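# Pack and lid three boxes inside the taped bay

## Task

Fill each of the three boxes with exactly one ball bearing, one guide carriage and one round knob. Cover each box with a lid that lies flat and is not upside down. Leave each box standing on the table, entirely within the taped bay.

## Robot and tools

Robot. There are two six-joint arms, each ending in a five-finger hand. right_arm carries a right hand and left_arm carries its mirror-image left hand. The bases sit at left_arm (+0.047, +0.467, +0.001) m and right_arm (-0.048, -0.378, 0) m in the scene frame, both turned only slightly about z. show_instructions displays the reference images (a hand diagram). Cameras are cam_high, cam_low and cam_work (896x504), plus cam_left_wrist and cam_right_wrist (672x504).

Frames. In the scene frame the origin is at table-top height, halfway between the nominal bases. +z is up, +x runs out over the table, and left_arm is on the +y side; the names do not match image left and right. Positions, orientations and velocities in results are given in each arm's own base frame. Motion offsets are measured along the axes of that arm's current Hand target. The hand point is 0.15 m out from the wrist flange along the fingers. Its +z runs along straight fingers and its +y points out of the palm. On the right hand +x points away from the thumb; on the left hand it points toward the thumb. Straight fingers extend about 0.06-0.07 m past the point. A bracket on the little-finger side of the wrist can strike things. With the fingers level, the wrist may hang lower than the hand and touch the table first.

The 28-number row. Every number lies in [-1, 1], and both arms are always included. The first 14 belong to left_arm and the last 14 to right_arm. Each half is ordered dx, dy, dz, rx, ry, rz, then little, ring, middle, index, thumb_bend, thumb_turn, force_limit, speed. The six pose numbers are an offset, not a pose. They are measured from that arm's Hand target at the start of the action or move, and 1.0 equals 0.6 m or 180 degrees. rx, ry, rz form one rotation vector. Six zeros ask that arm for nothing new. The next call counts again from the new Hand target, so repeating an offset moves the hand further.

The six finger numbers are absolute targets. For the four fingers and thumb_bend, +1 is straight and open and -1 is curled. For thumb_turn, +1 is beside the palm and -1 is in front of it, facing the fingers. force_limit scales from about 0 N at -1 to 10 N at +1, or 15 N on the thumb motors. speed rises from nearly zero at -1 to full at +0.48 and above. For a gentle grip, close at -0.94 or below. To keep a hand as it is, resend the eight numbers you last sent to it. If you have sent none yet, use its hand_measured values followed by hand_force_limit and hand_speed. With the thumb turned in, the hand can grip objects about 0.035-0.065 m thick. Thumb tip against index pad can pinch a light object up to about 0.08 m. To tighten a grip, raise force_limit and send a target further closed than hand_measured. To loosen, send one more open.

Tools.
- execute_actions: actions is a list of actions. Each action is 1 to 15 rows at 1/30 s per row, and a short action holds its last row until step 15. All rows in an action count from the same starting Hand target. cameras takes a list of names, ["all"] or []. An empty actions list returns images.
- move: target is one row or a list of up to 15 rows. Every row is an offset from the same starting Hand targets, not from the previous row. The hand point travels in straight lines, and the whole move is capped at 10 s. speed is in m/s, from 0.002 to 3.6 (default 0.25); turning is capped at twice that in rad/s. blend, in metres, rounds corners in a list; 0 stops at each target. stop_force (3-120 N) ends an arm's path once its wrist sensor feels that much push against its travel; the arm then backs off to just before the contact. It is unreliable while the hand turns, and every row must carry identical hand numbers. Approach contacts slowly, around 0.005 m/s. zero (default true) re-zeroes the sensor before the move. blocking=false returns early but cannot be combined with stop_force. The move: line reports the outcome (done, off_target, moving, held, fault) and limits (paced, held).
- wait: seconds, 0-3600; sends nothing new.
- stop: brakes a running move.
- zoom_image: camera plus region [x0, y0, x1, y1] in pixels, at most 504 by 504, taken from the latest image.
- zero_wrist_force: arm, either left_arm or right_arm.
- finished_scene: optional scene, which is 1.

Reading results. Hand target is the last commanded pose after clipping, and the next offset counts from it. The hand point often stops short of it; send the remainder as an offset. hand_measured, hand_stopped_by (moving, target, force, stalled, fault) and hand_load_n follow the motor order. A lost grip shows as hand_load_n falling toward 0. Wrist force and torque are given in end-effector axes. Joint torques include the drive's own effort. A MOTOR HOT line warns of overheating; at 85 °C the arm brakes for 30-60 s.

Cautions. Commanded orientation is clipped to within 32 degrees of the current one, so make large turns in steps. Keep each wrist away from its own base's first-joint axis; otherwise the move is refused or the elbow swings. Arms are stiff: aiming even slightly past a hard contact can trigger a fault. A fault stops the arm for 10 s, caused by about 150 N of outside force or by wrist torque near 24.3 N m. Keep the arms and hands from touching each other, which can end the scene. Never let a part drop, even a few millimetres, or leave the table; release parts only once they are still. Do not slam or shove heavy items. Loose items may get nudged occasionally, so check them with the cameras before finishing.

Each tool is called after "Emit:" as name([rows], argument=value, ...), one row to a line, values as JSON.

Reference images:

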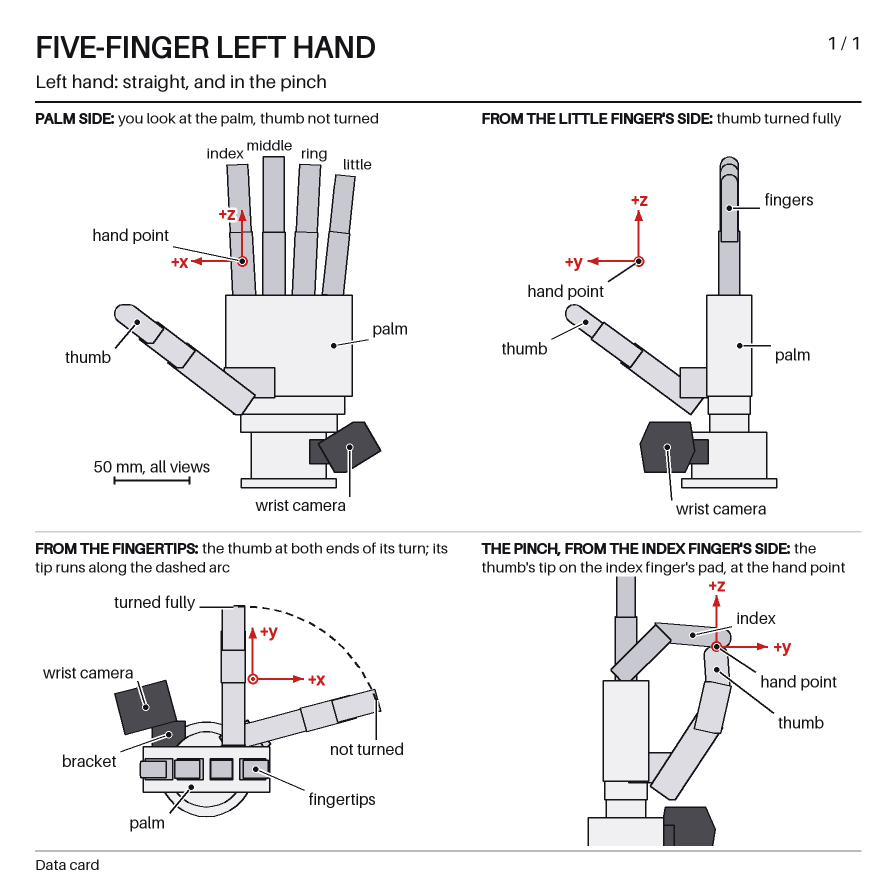

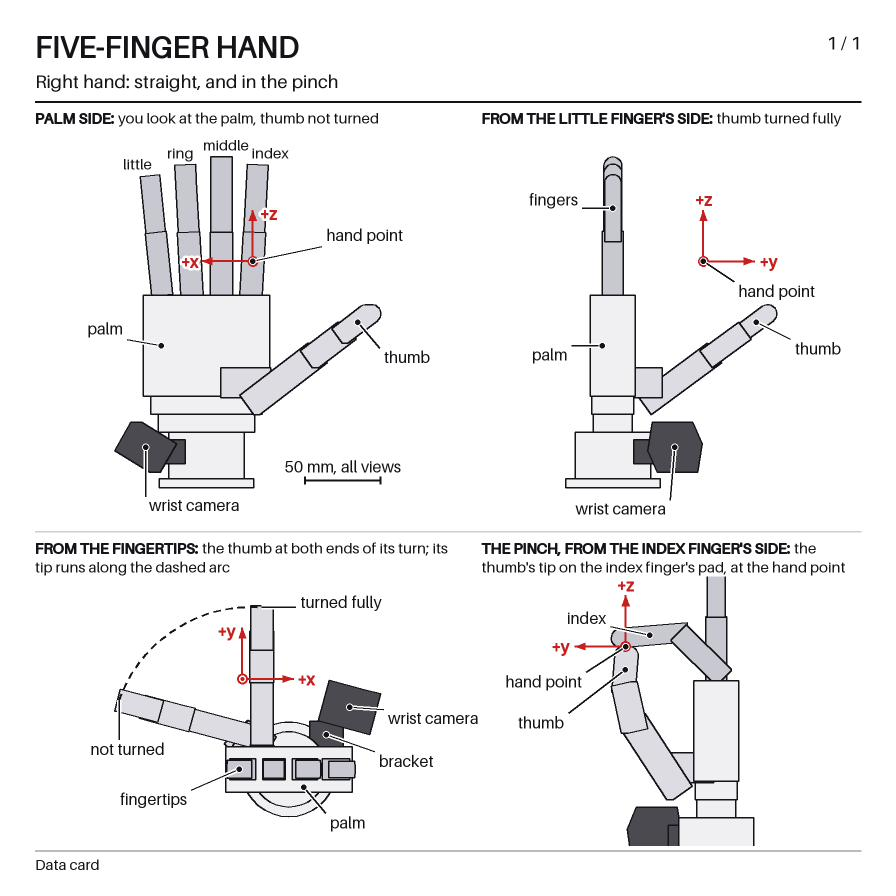

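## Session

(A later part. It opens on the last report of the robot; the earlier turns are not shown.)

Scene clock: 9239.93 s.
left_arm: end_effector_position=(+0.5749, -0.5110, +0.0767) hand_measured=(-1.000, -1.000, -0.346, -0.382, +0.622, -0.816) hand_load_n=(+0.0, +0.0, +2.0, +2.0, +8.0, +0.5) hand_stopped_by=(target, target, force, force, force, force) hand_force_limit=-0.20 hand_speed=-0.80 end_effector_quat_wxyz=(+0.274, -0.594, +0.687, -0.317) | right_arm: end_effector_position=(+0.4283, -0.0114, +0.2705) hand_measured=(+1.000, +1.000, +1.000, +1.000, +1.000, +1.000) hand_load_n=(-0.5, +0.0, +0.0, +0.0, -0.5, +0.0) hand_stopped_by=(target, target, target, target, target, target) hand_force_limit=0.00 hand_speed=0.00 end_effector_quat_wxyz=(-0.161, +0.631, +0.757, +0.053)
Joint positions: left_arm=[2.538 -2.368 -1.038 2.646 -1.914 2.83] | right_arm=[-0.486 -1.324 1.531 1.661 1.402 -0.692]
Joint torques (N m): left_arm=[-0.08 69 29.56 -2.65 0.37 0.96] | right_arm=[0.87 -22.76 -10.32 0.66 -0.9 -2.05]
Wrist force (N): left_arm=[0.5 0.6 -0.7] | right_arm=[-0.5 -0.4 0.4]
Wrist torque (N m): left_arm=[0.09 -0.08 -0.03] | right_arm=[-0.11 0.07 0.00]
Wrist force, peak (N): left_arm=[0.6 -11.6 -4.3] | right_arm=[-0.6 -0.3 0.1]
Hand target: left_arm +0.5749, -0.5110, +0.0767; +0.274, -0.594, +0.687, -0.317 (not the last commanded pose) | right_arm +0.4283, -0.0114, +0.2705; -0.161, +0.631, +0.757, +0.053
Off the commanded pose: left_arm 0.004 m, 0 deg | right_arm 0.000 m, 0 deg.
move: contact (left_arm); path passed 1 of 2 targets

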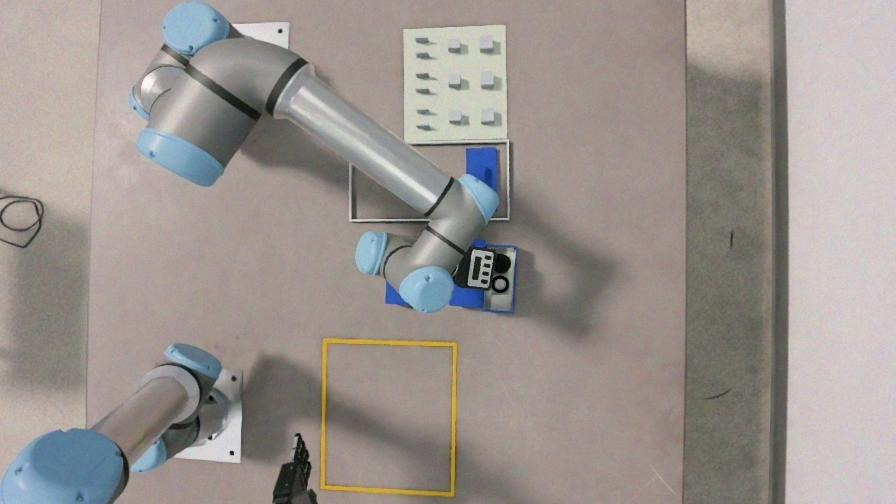

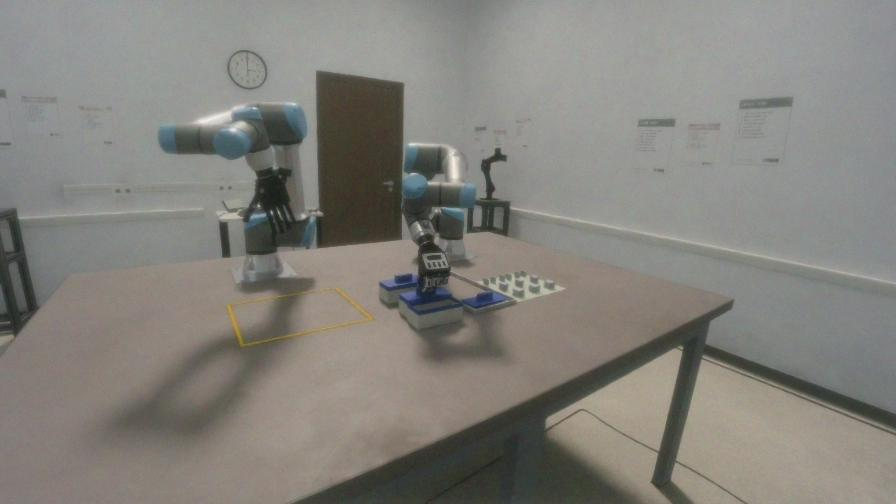

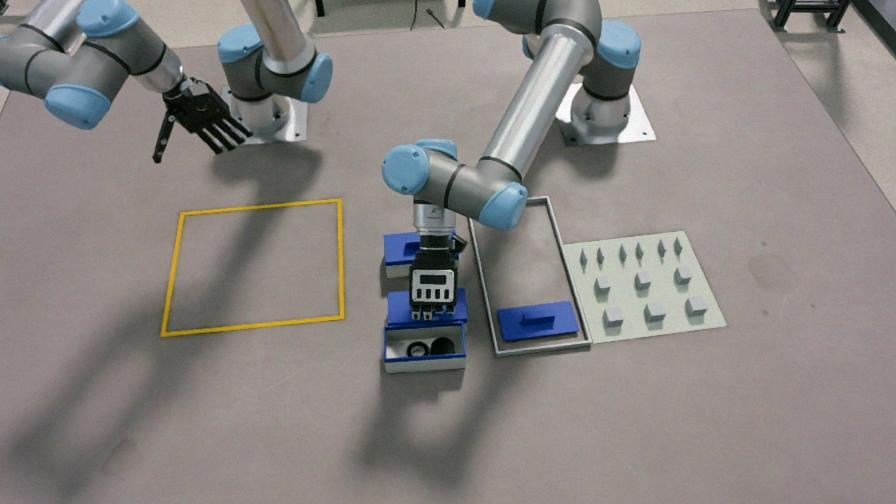

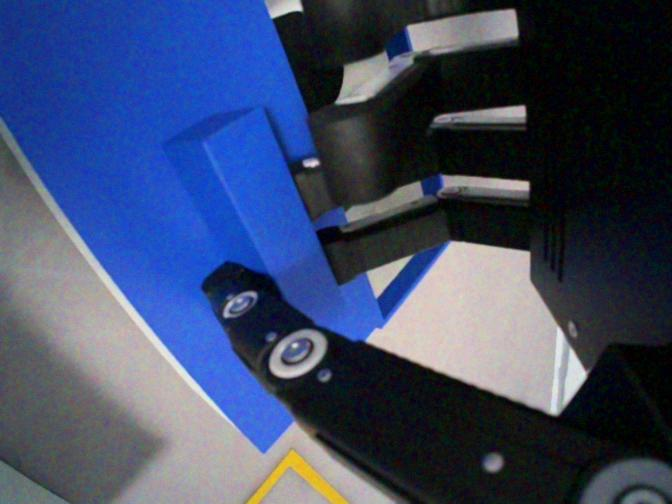

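Emit:
move([
  [0,0,0,0,0,0,-1,-1,-0.12,-0.16,0.7,-1,-0.2,-0.2,0,0,0,0,0,0,1,1,1,1,1,1,0,0],
  [0,-0.0634,-0.0541,0,0,0,-1,-1,-0.12,-0.16,0.7,-1,-0.2,-0.2,0,0,0,0,0,0,1,1,1,1,1,1,0,0],
  [-0.3637,0.0205,0.0187,0,-0.0139,-0.0119,-1,-1,-0.12,-0.16,0.7,-1,-0.2,-0.2,0,0,0,0,0,0,1,1,1,1,1,1,0,0],
], speed=[0.1,0.1,0.25], blend=[0,0.025,0], cameras=["cam_high","cam_low","cam_work","cam_left_wrist"])

Emit:
zoom_image(camera="cam_high", region=[436, 230, 526, 320])

Emit:
zoom_image(camera="cam_high", region=[446, 136, 526, 216])

Emit:
zoom_image(camera="cam_low", region=[380, 250, 530, 330])

Emit:
zoom_image(camera="cam_work", region=[376, 260, 586, 380])

Scene clock: 9353.57 s.
left_arm: end_effector_position=(+0.6069, -0.2953, +0.0598) hand_measured=(-1.000, -1.000, -0.140, -0.160, +0.700, -0.816) hand_load_n=(+0.0, +0.0, +0.0, +0.5, +0.0, +0.0) hand_stopped_by=(target, target, stalled, target, target, force) hand_force_limit=-0.20 hand_speed=-0.20 end_effector_quat_wxyz=(-0.283, +0.614, -0.669, +0.309) | right_arm: end_effector_position=(+0.4283, -0.0114, +0.2705) hand_measured=(+1.000, +1.000, +1.000, +1.000, +1.000, +1.000) hand_load_n=(+0.0, +0.0, +0.0, +0.0, +0.0, +0.0) hand_stopped_by=(target, target, target, target, target, target) hand_force_limit=0.00 hand_speed=0.00 end_effector_quat_wxyz=(-0.161, +0.631, +0.757, +0.053)
Joint positions: left_arm=[2.899 -2.123 -1.498 2.91 -1.688 3.039] | right_arm=[-0.486 -1.324 1.531 1.661 1.402 -0.692]
Joint torques (N m): left_arm=[14.06 57.47 8.06 1.6 1.56 1.55] | right_arm=[0.33 -22.91 -9.74 0.73 -0.82 -1.96]
Wrist force (N): left_arm=[0.4 -0.2 -0.3] | right_arm=[-0.2 -0.4 0.2]
Wrist torque (N m): left_arm=[-0.07 -0.08 -0.06] | right_arm=[-0.09 0.04 0.01]
Wrist force, peak (N): left_arm=[-0.4 -9.5 -14.7] | right_arm=[-0.5 -0.5 0.2]
Hand target: left_arm +0.6069, -0.2952, +0.0598; -0.283, +0.614, -0.669, +0.310 | right_arm +0.4283, -0.0114, +0.2705; -0.161, +0.631, +0.757, +0.053
Off the commanded pose: left_arm 0.000 m, 0 deg | right_arm 0.000 m, 0 deg.
move: done

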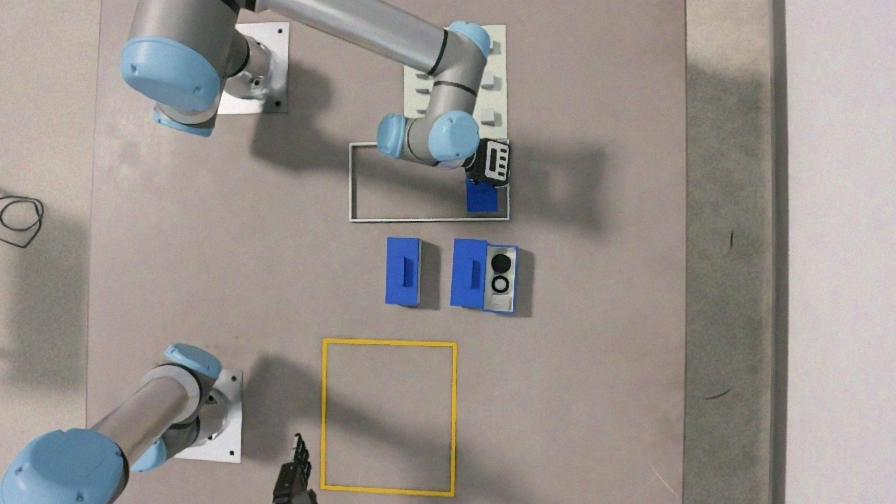

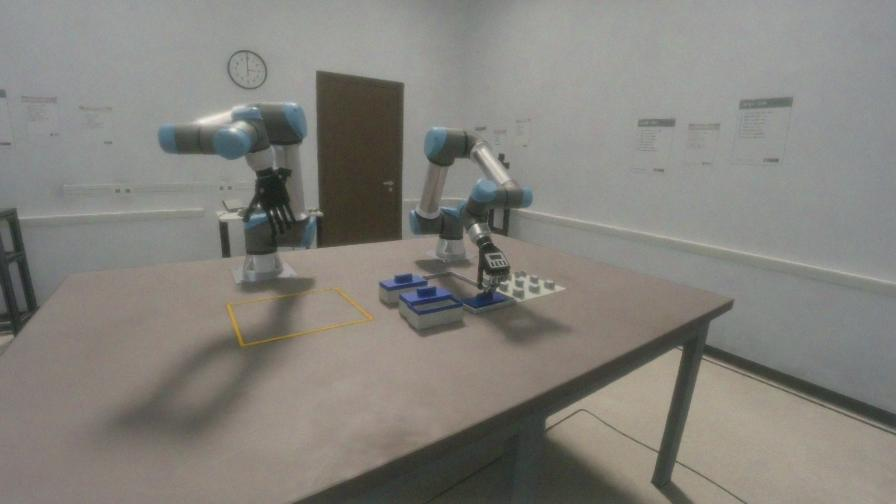

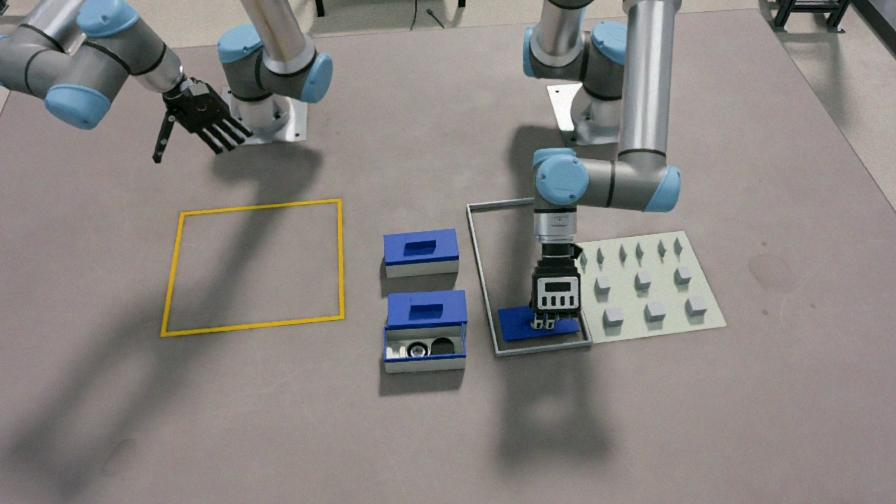

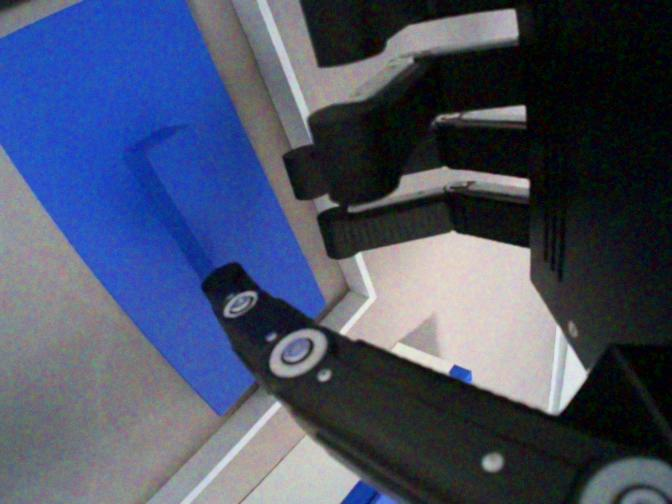

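Scaled by 5.600 from the camera's image (finer frame: 1280x720).

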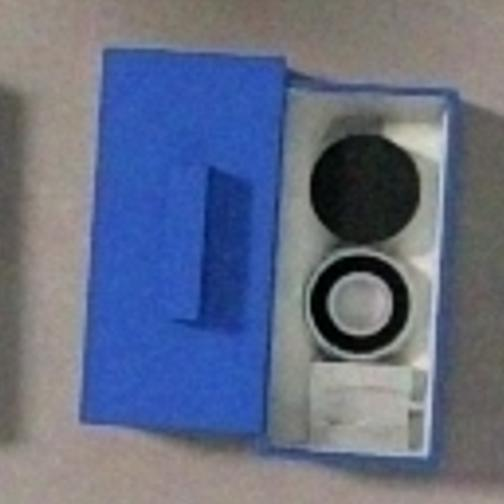

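Scaled by 6.300 from the camera's image (finer frame: 1280x720).

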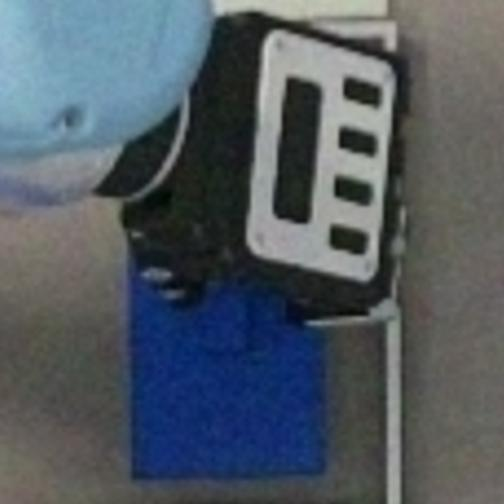

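Scaled by 3.360 from the camera's image (finer frame: 1280x720).

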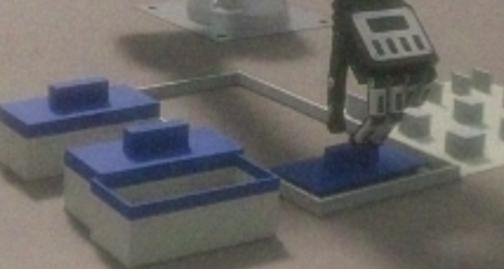

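Scaled by 2.400 from the camera's image (finer frame: 1280x720).

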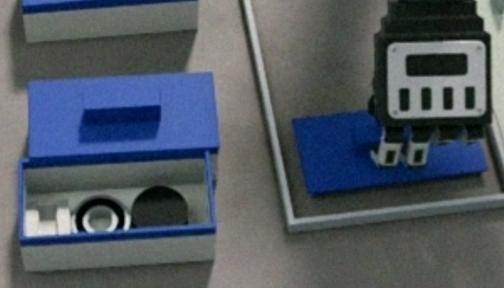

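Emit:
zoom_image(camera="cam_low", region=[395, 280, 465, 330])

Emit:
zoom_image(camera="cam_work", region=[376, 285, 476, 345])

Emit:
zoom_image(camera="cam_high", region=[471, 286, 496, 316])

Emit:
zoom_image(camera="cam_left_wrist", region=[100, 80, 370, 320])

Scaled by 7.200 from the camera's image (finer frame: 1280x720).

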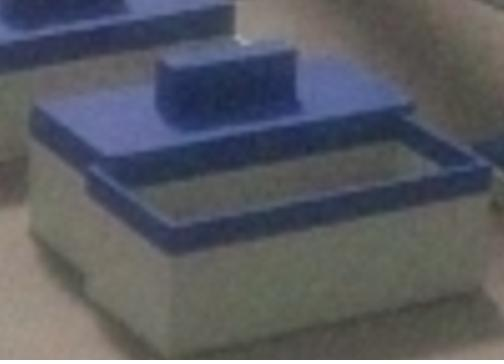

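Scaled by 5.040 from the camera's image (finer frame: 1280x720).

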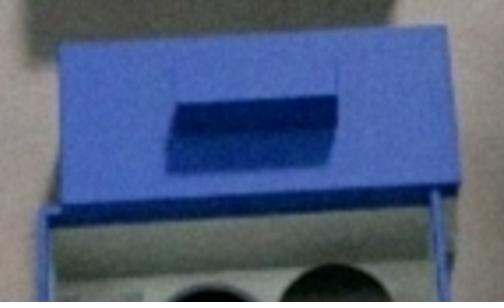

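Scaled by 16.800 from the camera's image (finer frame: 1280x720).

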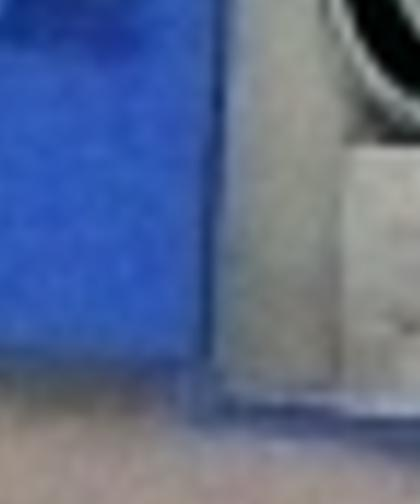

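Scaled by 1.867 from the camera's image (finer frame: 960x720).

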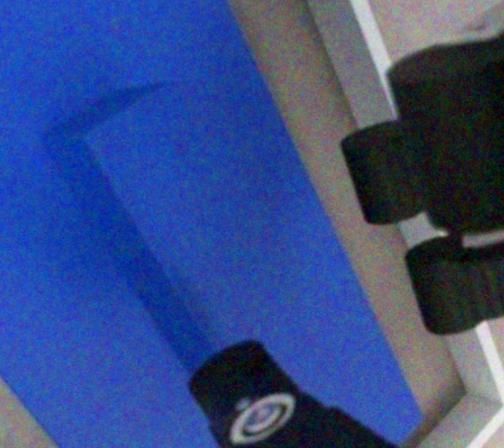

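Emit:
move(target=[-0.0050,0.0384,0.0322,0,0,0,-1,-1,-0.2,-0.2,0.7,-1,-0.2,-0.2,0,0,0,0,0,0,1,1,1,1,1,1,0,0], speed=0.03, stop_force=4)

Emit:
move(target=[0,0,0,0,0,0,-1,-1,-0.40,-0.43,0.25,-1,-0.2,-0.8,0,0,0,0,0,0,1,1,1,1,1,1,0,0], cameras=["cam_high","cam_work","cam_left_wrist"])

Emit:
zoom_image(camera="cam_high", region=[446, 136, 526, 216])

Emit:
zoom_image(camera="cam_work", region=[486, 280, 606, 370])

Scene clock: 9405.80 s.
left_arm: end_effector_position=(+0.6070, -0.2922, +0.0297) hand_measured=(-1.000, -1.000, -0.200, -0.200, +0.700, -0.816) hand_load_n=(+0.0, +0.0, +0.0, +0.0, +0.0, +0.0) hand_stopped_by=(target, target, target, target, target, force) hand_force_limit=-0.20 hand_speed=-0.20 end_effector_quat_wxyz=(-0.283, +0.614, -0.669, +0.310) | right_arm: end_effector_position=(+0.4283, -0.0114, +0.2705) hand_measured=(+1.000, +1.000, +1.000, +1.000, +1.000, +1.000) hand_load_n=(+0.0, +0.0, +0.0, +0.0, +0.0, +0.0) hand_stopped_by=(target, target, target, target, target, target) hand_force_limit=0.00 hand_speed=0.00 end_effector_quat_wxyz=(-0.161, +0.631, +0.757, +0.053)
Joint positions: left_arm=[2.905 -2.155 -1.534 2.977 -1.684 3.043] | right_arm=[-0.486 -1.324 1.531 1.661 1.402 -0.692]
Joint torques (N m): left_arm=[12.4 30.69 6.62 1.43 1.52 1.52] | right_arm=[0.35 -22.03 -9.98 0.59 -0.86 -1.9]
Wrist force (N): left_arm=[0.4 -0.1 -0.2] | right_arm=[-0.5 -0.3 -0.1]
Wrist torque (N m): left_arm=[-0.05 -0.09 -0.05] | right_arm=[-0.06 0.09 0.00]
Wrist force, peak (N): left_arm=[0.4 -0.6 -0.6] | right_arm=[-0.8 -0.3 0.1]
Hand target: left_arm +0.6070, -0.2922, +0.0297; -0.283, +0.614, -0.669, +0.310 | right_arm +0.4283, -0.0114, +0.2705; -0.161, +0.631, +0.757, +0.053
Off the commanded pose: left_arm 0.000 m, 0 deg | right_arm 0.000 m, 0 deg.
move: done

Scene clock: 9406.40 s.
left_arm: end_effector_position=(+0.6070, -0.2922, +0.0297) hand_measured=(-1.000, -1.000, -0.346, -0.382, +0.614, -0.816) hand_load_n=(+0.0, +0.0, +3.0, +5.5, +8.0, +1.0) hand_stopped_by=(target, target, force, force, force, force) hand_force_limit=-0.20 hand_speed=-0.80 end_effector_quat_wxyz=(-0.283, +0.614, -0.669, +0.310) | right_arm: end_effector_position=(+0.4283, -0.0114, +0.2705) hand_measured=(+1.000, +1.000, +1.000, +1.000, +1.000, +1.000) hand_load_n=(+0.0, +0.0, +0.0, +0.0, +0.0, +0.0) hand_stopped_by=(target, target, target, target, target, target) hand_force_limit=0.00 hand_speed=0.00 end_effector_quat_wxyz=(-0.161, +0.631, +0.757, +0.053)
Joint positions: left_arm=[2.905 -2.155 -1.534 2.977 -1.684 3.043] | right_arm=[-0.486 -1.324 1.531 1.661 1.402 -0.692]
Joint torques (N m): left_arm=[11.95 30.27 5.38 1.13 1.46 1.26] | right_arm=[-0.1 -22.57 -10.16 0.64 -0.88 -2.06]
Wrist force (N): left_arm=[1.0 -2.3 -2.6] | right_arm=[-0.2 -0.2 0.1]
Wrist torque (N m): left_arm=[-0.20 -0.19 -0.05] | right_arm=[-0.06 0.04 0.02]
Wrist force, peak (N): left_arm=[1.1 -3.1 -3.0] | right_arm=[-0.6 -0.4 0.1]
Hand target: left_arm +0.6070, -0.2922, +0.0297; -0.283, +0.614, -0.669, +0.310 | right_arm +0.4283, -0.0114, +0.2705; -0.161, +0.631, +0.757, +0.053
Off the commanded pose: left_arm 0.000 m, 0 deg | right_arm 0.000 m, 0 deg.
move: done

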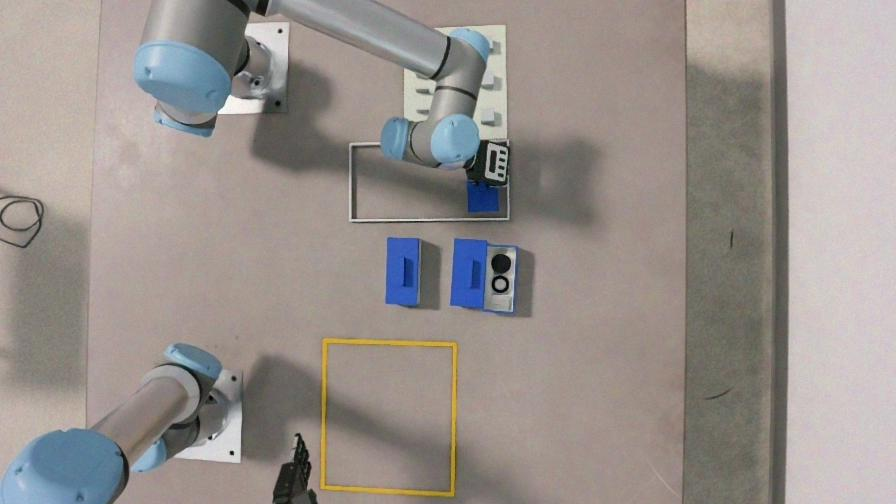

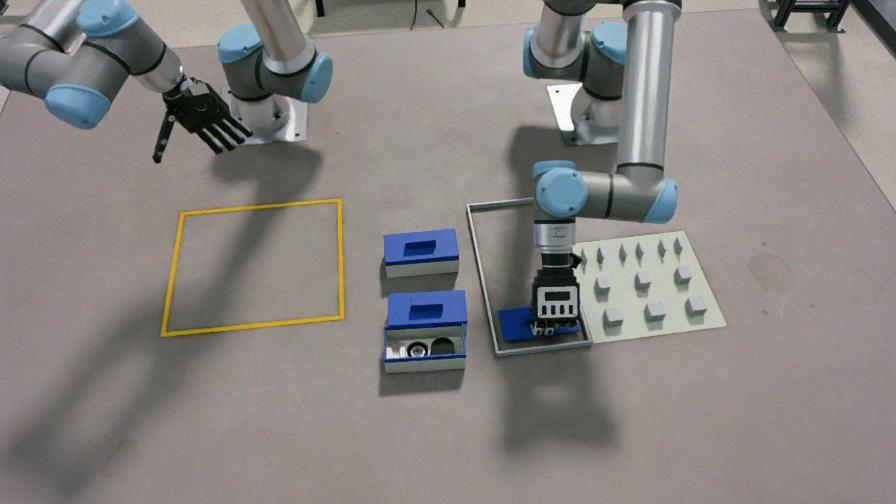

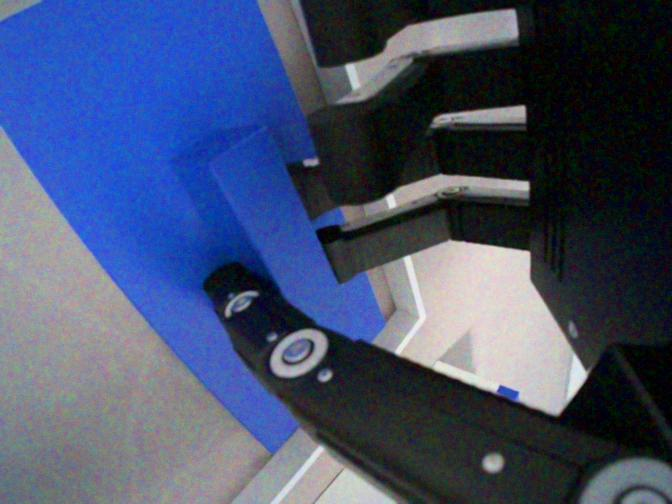

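Scaled by 6.300 from the camera's image (finer frame: 1280x720).

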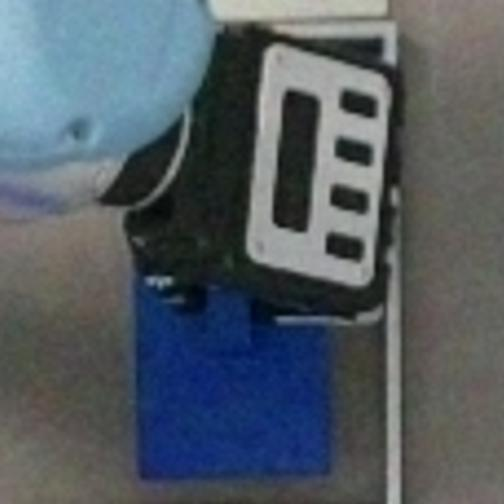

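Scaled by 4.200 from the camera's image (finer frame: 1280x720).

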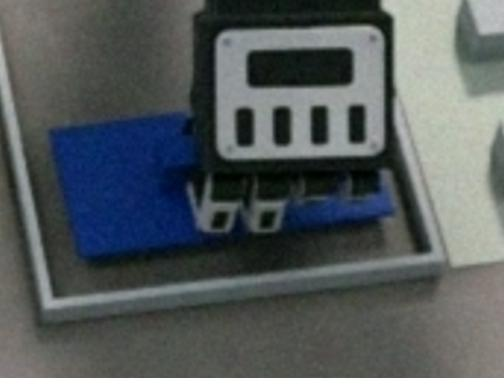

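Emit:
move([
  [0,-0.1077,-0.0920,0,0,0,-1,-1,-0.40,-0.43,0.25,-1,-0.2,-0.8,0,0,0,0,0,0,1,1,1,1,1,1,0,0],
  [0.3786,-0.1855,-0.0274,0,0.0182,0.0155,-1,-1,-0.40,-0.43,0.25,-1,-0.2,-0.8,0,0,0,0,0,0,1,1,1,1,1,1,0,0],
  [0.3786,-0.1386,0.0126,0,0.0182,0.0155,-1,-1,-0.40,-0.43,0.25,-1,-0.2,-0.8,0,0,0,0,0,0,1,1,1,1,1,1,0,0],
], speed=[0.12,0.25,0.12], blend=[0.04,0.02,0], cameras=["cam_high","cam_low","cam_work","cam_left_wrist"])

Emit:
zoom_image(camera="cam_high", region=[471, 285, 526, 320])

Emit:
zoom_image(camera="cam_high", region=[476, 235, 526, 270])

Emit:
zoom_image(camera="cam_low", region=[390, 270, 470, 330])

Emit:
zoom_image(camera="cam_work", region=[376, 310, 476, 380])

Scene clock: 9464.23 s.
left_arm: end_effector_position=(+0.6466, -0.5236, +0.0886) hand_measured=(-1.000, -1.000, -0.346, -0.382, +0.614, -0.816) hand_load_n=(+0.0, +0.0, +2.5, +2.0, +8.0, +0.5) hand_stopped_by=(target, target, force, force, force, force) hand_force_limit=-0.20 hand_speed=-0.80 end_effector_quat_wxyz=(+0.271, -0.588, +0.692, -0.320) | right_arm: end_effector_position=(+0.4283, -0.0114, +0.2705) hand_measured=(+1.000, +1.000, +1.000, +1.000, +1.000, +1.000) hand_load_n=(+0.0, +0.0, +0.0, +0.0, +0.0, +0.0) hand_stopped_by=(target, target, target, target, target, target) hand_force_limit=0.00 hand_speed=0.00 end_effector_quat_wxyz=(-0.161, +0.631, +0.757, +0.053)
Joint positions: left_arm=[2.586 -2.54 -0.686 2.482 -1.865 2.878] | right_arm=[-0.486 -1.324 1.531 1.661 1.402 -0.692]
Joint torques (N m): left_arm=[-15.45 47.11 32.6 1.04 -1.99 -1.68] | right_arm=[0.4 -21.81 -9.63 0.7 -0.73 -2.02]
Wrist force (N): left_arm=[0.1 0.5 -0.6] | right_arm=[-0.4 -0.2 0.1]
Wrist torque (N m): left_arm=[0.06 -0.03 0.13] | right_arm=[-0.06 0.07 0.01]
Wrist force, peak (N): left_arm=[1.1 -3.2 -3.3] | right_arm=[-0.6 -0.3 0.4]
Hand target: left_arm +0.6466, -0.5236, +0.0884; +0.271, -0.588, +0.692, -0.320 | right_arm +0.4283, -0.0114, +0.2705; -0.161, +0.631, +0.757, +0.053
Off the commanded pose: left_arm 0.000 m, 0 deg | right_arm 0.000 m, 0 deg.
move: done; blend cut to 0.0185 m at target 2

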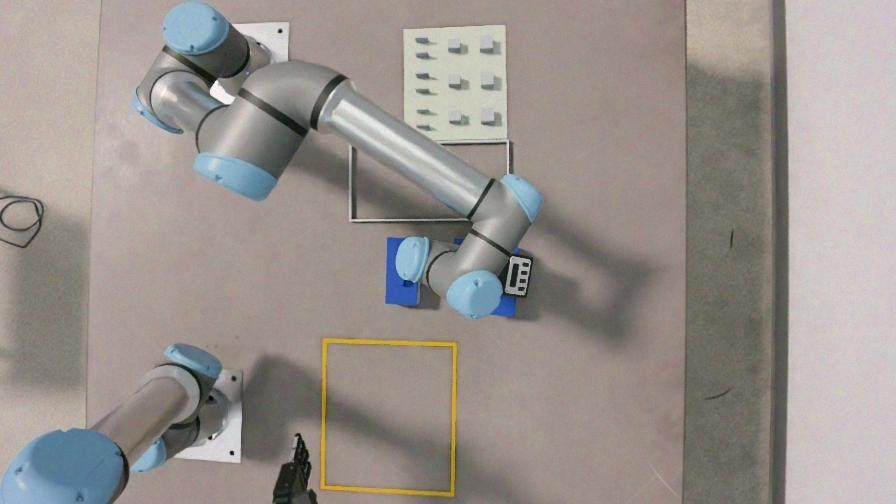

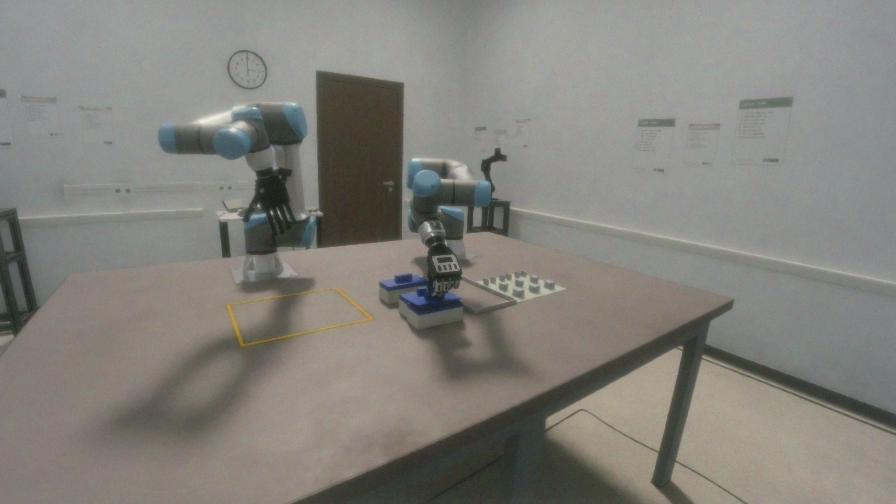

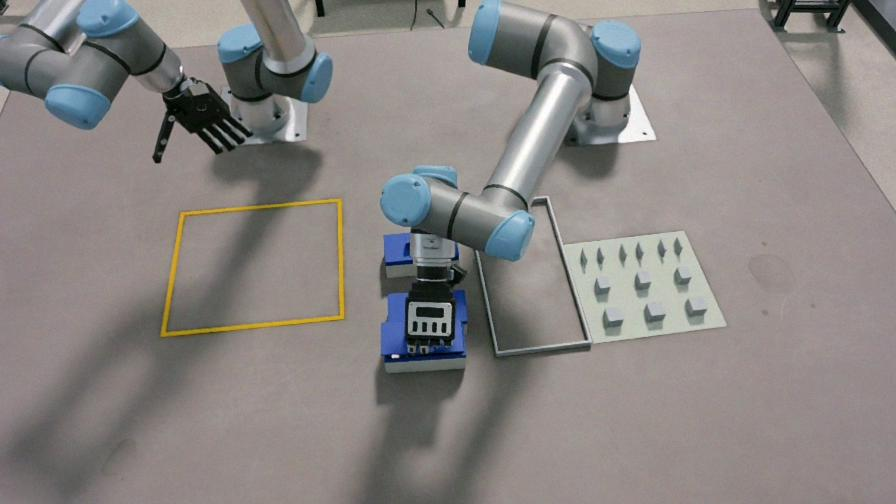

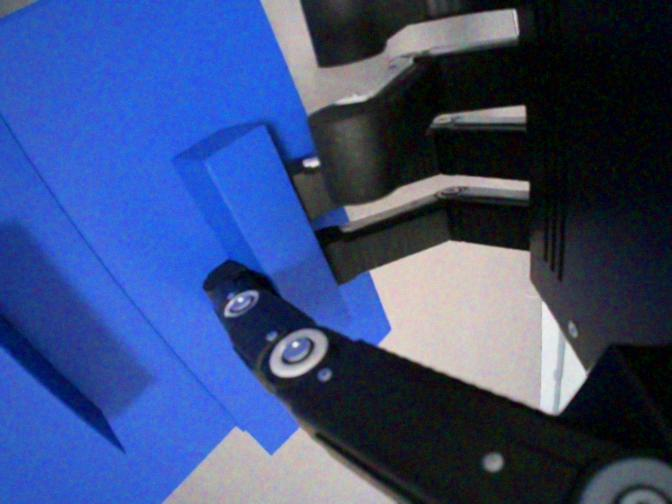

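Scaled by 9.164 from the camera's image (finer frame: 1280x720).

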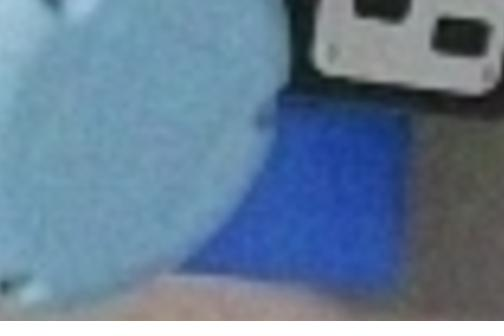

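Scaled by 10.080 from the camera's image (finer frame: 1280x720).

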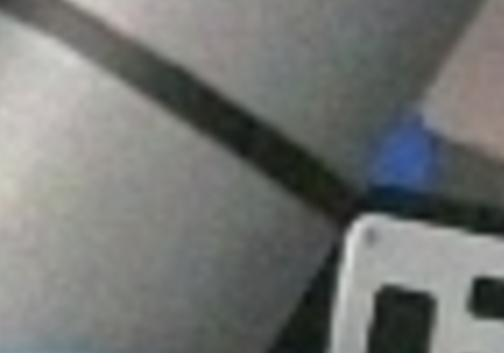

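Scaled by 6.300 from the camera's image (finer frame: 1280x720).

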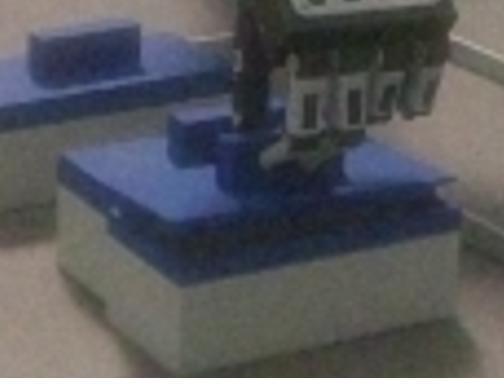

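Scaled by 5.040 from the camera's image (finer frame: 1280x720).

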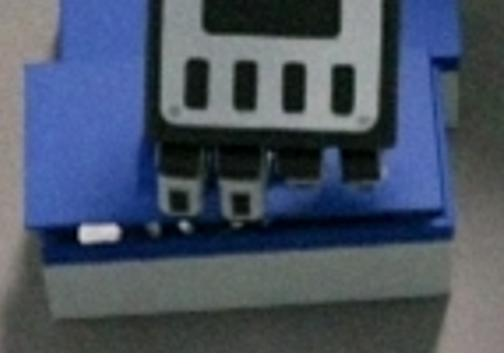

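Emit:
move(target=[-0.0074,0.0089,0.0060,0,-0.0051,-0.0043,-1,-1,-0.40,-0.43,0.25,-1,-0.2,-0.8,0,0,0,0,0,0,1,1,1,1,1,1,0,0], speed=0.05, cameras=["cam_high","cam_low","cam_work"])

Emit:
zoom_image(camera="cam_high", region=[471, 285, 526, 320])

Emit:
zoom_image(camera="cam_low", region=[390, 270, 470, 330])

Emit:
zoom_image(camera="cam_work", region=[376, 310, 476, 380])

Scene clock: 9506.03 s.
left_arm: end_effector_position=(+0.6466, -0.5192, +0.0821) hand_measured=(-1.000, -1.000, -0.346, -0.382, +0.614, -0.816) hand_load_n=(+0.0, +0.0, +2.0, +3.5, +8.0, +0.0) hand_stopped_by=(target, target, force, force, force, force) hand_force_limit=-0.20 hand_speed=-0.80 end_effector_quat_wxyz=(+0.274, -0.595, +0.686, -0.317) | right_arm: end_effector_position=(+0.4283, -0.0114, +0.2705) hand_measured=(+1.000, +1.000, +1.000, +1.000, +1.000, +1.000) hand_load_n=(+0.0, +0.0, +0.0, +0.0, +0.0, +0.0) hand_stopped_by=(target, target, target, target, target, target) hand_force_limit=0.00 hand_speed=0.00 end_effector_quat_wxyz=(-0.161, +0.631, +0.757, +0.053)
Joint positions: left_arm=[2.587 -2.537 -0.709 2.497 -1.88 2.864] | right_arm=[-0.486 -1.324 1.531 1.661 1.402 -0.692]
Joint torques (N m): left_arm=[12.3 75.08 9.28 1.29 -1.7 -1.62] | right_arm=[0.37 -21.75 -10.18 0.66 -1.04 -1.94]
Wrist force (N): left_arm=[0.5 -0.3 -0.9] | right_arm=[-0.3 -0.4 0.1]
Wrist torque (N m): left_arm=[-0.01 -0.10 0.18] | right_arm=[-0.09 0.06 0.01]
Wrist force, peak (N): left_arm=[0.5 -0.2 -1.1] | right_arm=[-0.6 -0.4 -0.1]
Hand target: left_arm +0.6466, -0.5191, +0.0820; +0.274, -0.595, +0.686, -0.317 | right_arm +0.4283, -0.0114, +0.2705; -0.161, +0.631, +0.757, +0.053
Off the commanded pose: left_arm 0.000 m, 0 deg | right_arm 0.000 m, 0 deg.
move: done

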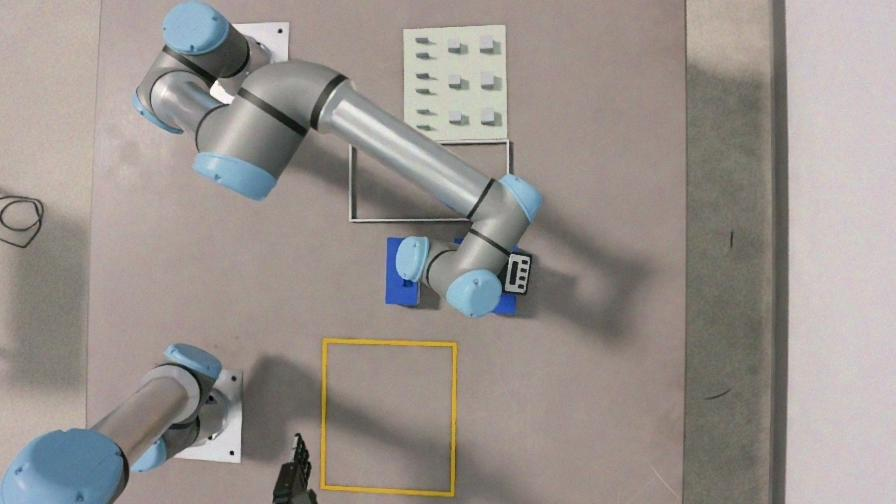

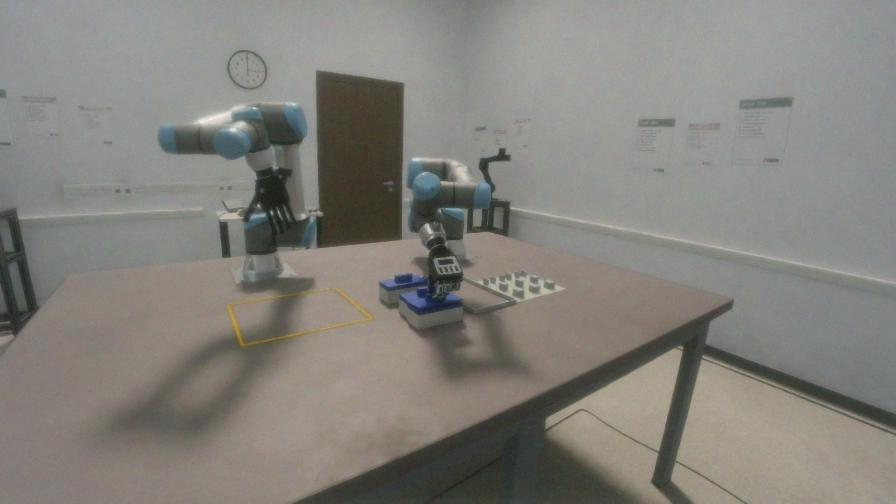

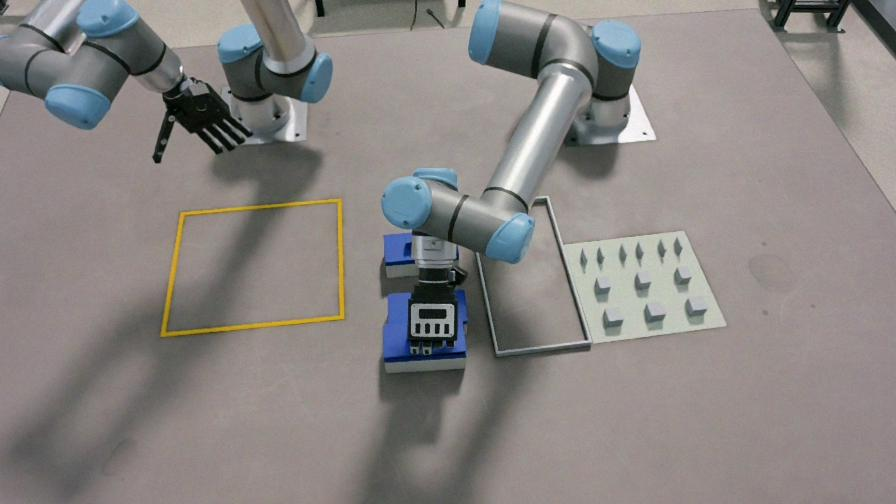

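Scaled by 9.164 from the camera's image (finer frame: 1280x720).

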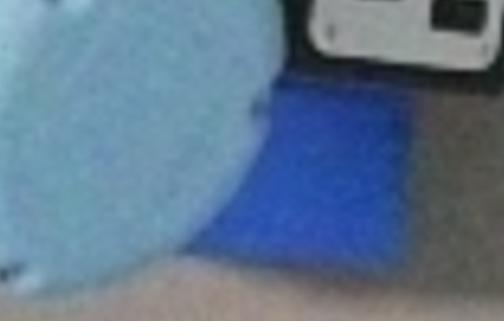

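Scaled by 6.300 from the camera's image (finer frame: 1280x720).

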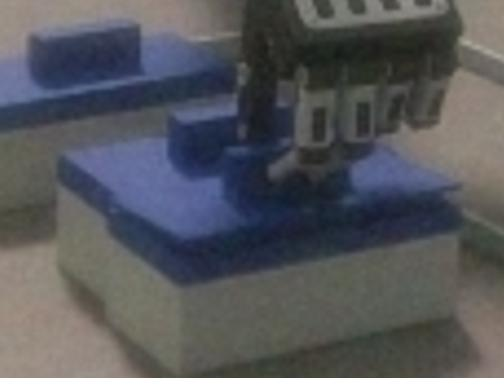

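Scaled by 5.040 from the camera's image (finer frame: 1280x720).

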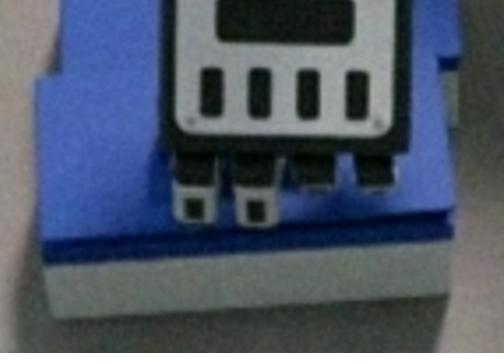

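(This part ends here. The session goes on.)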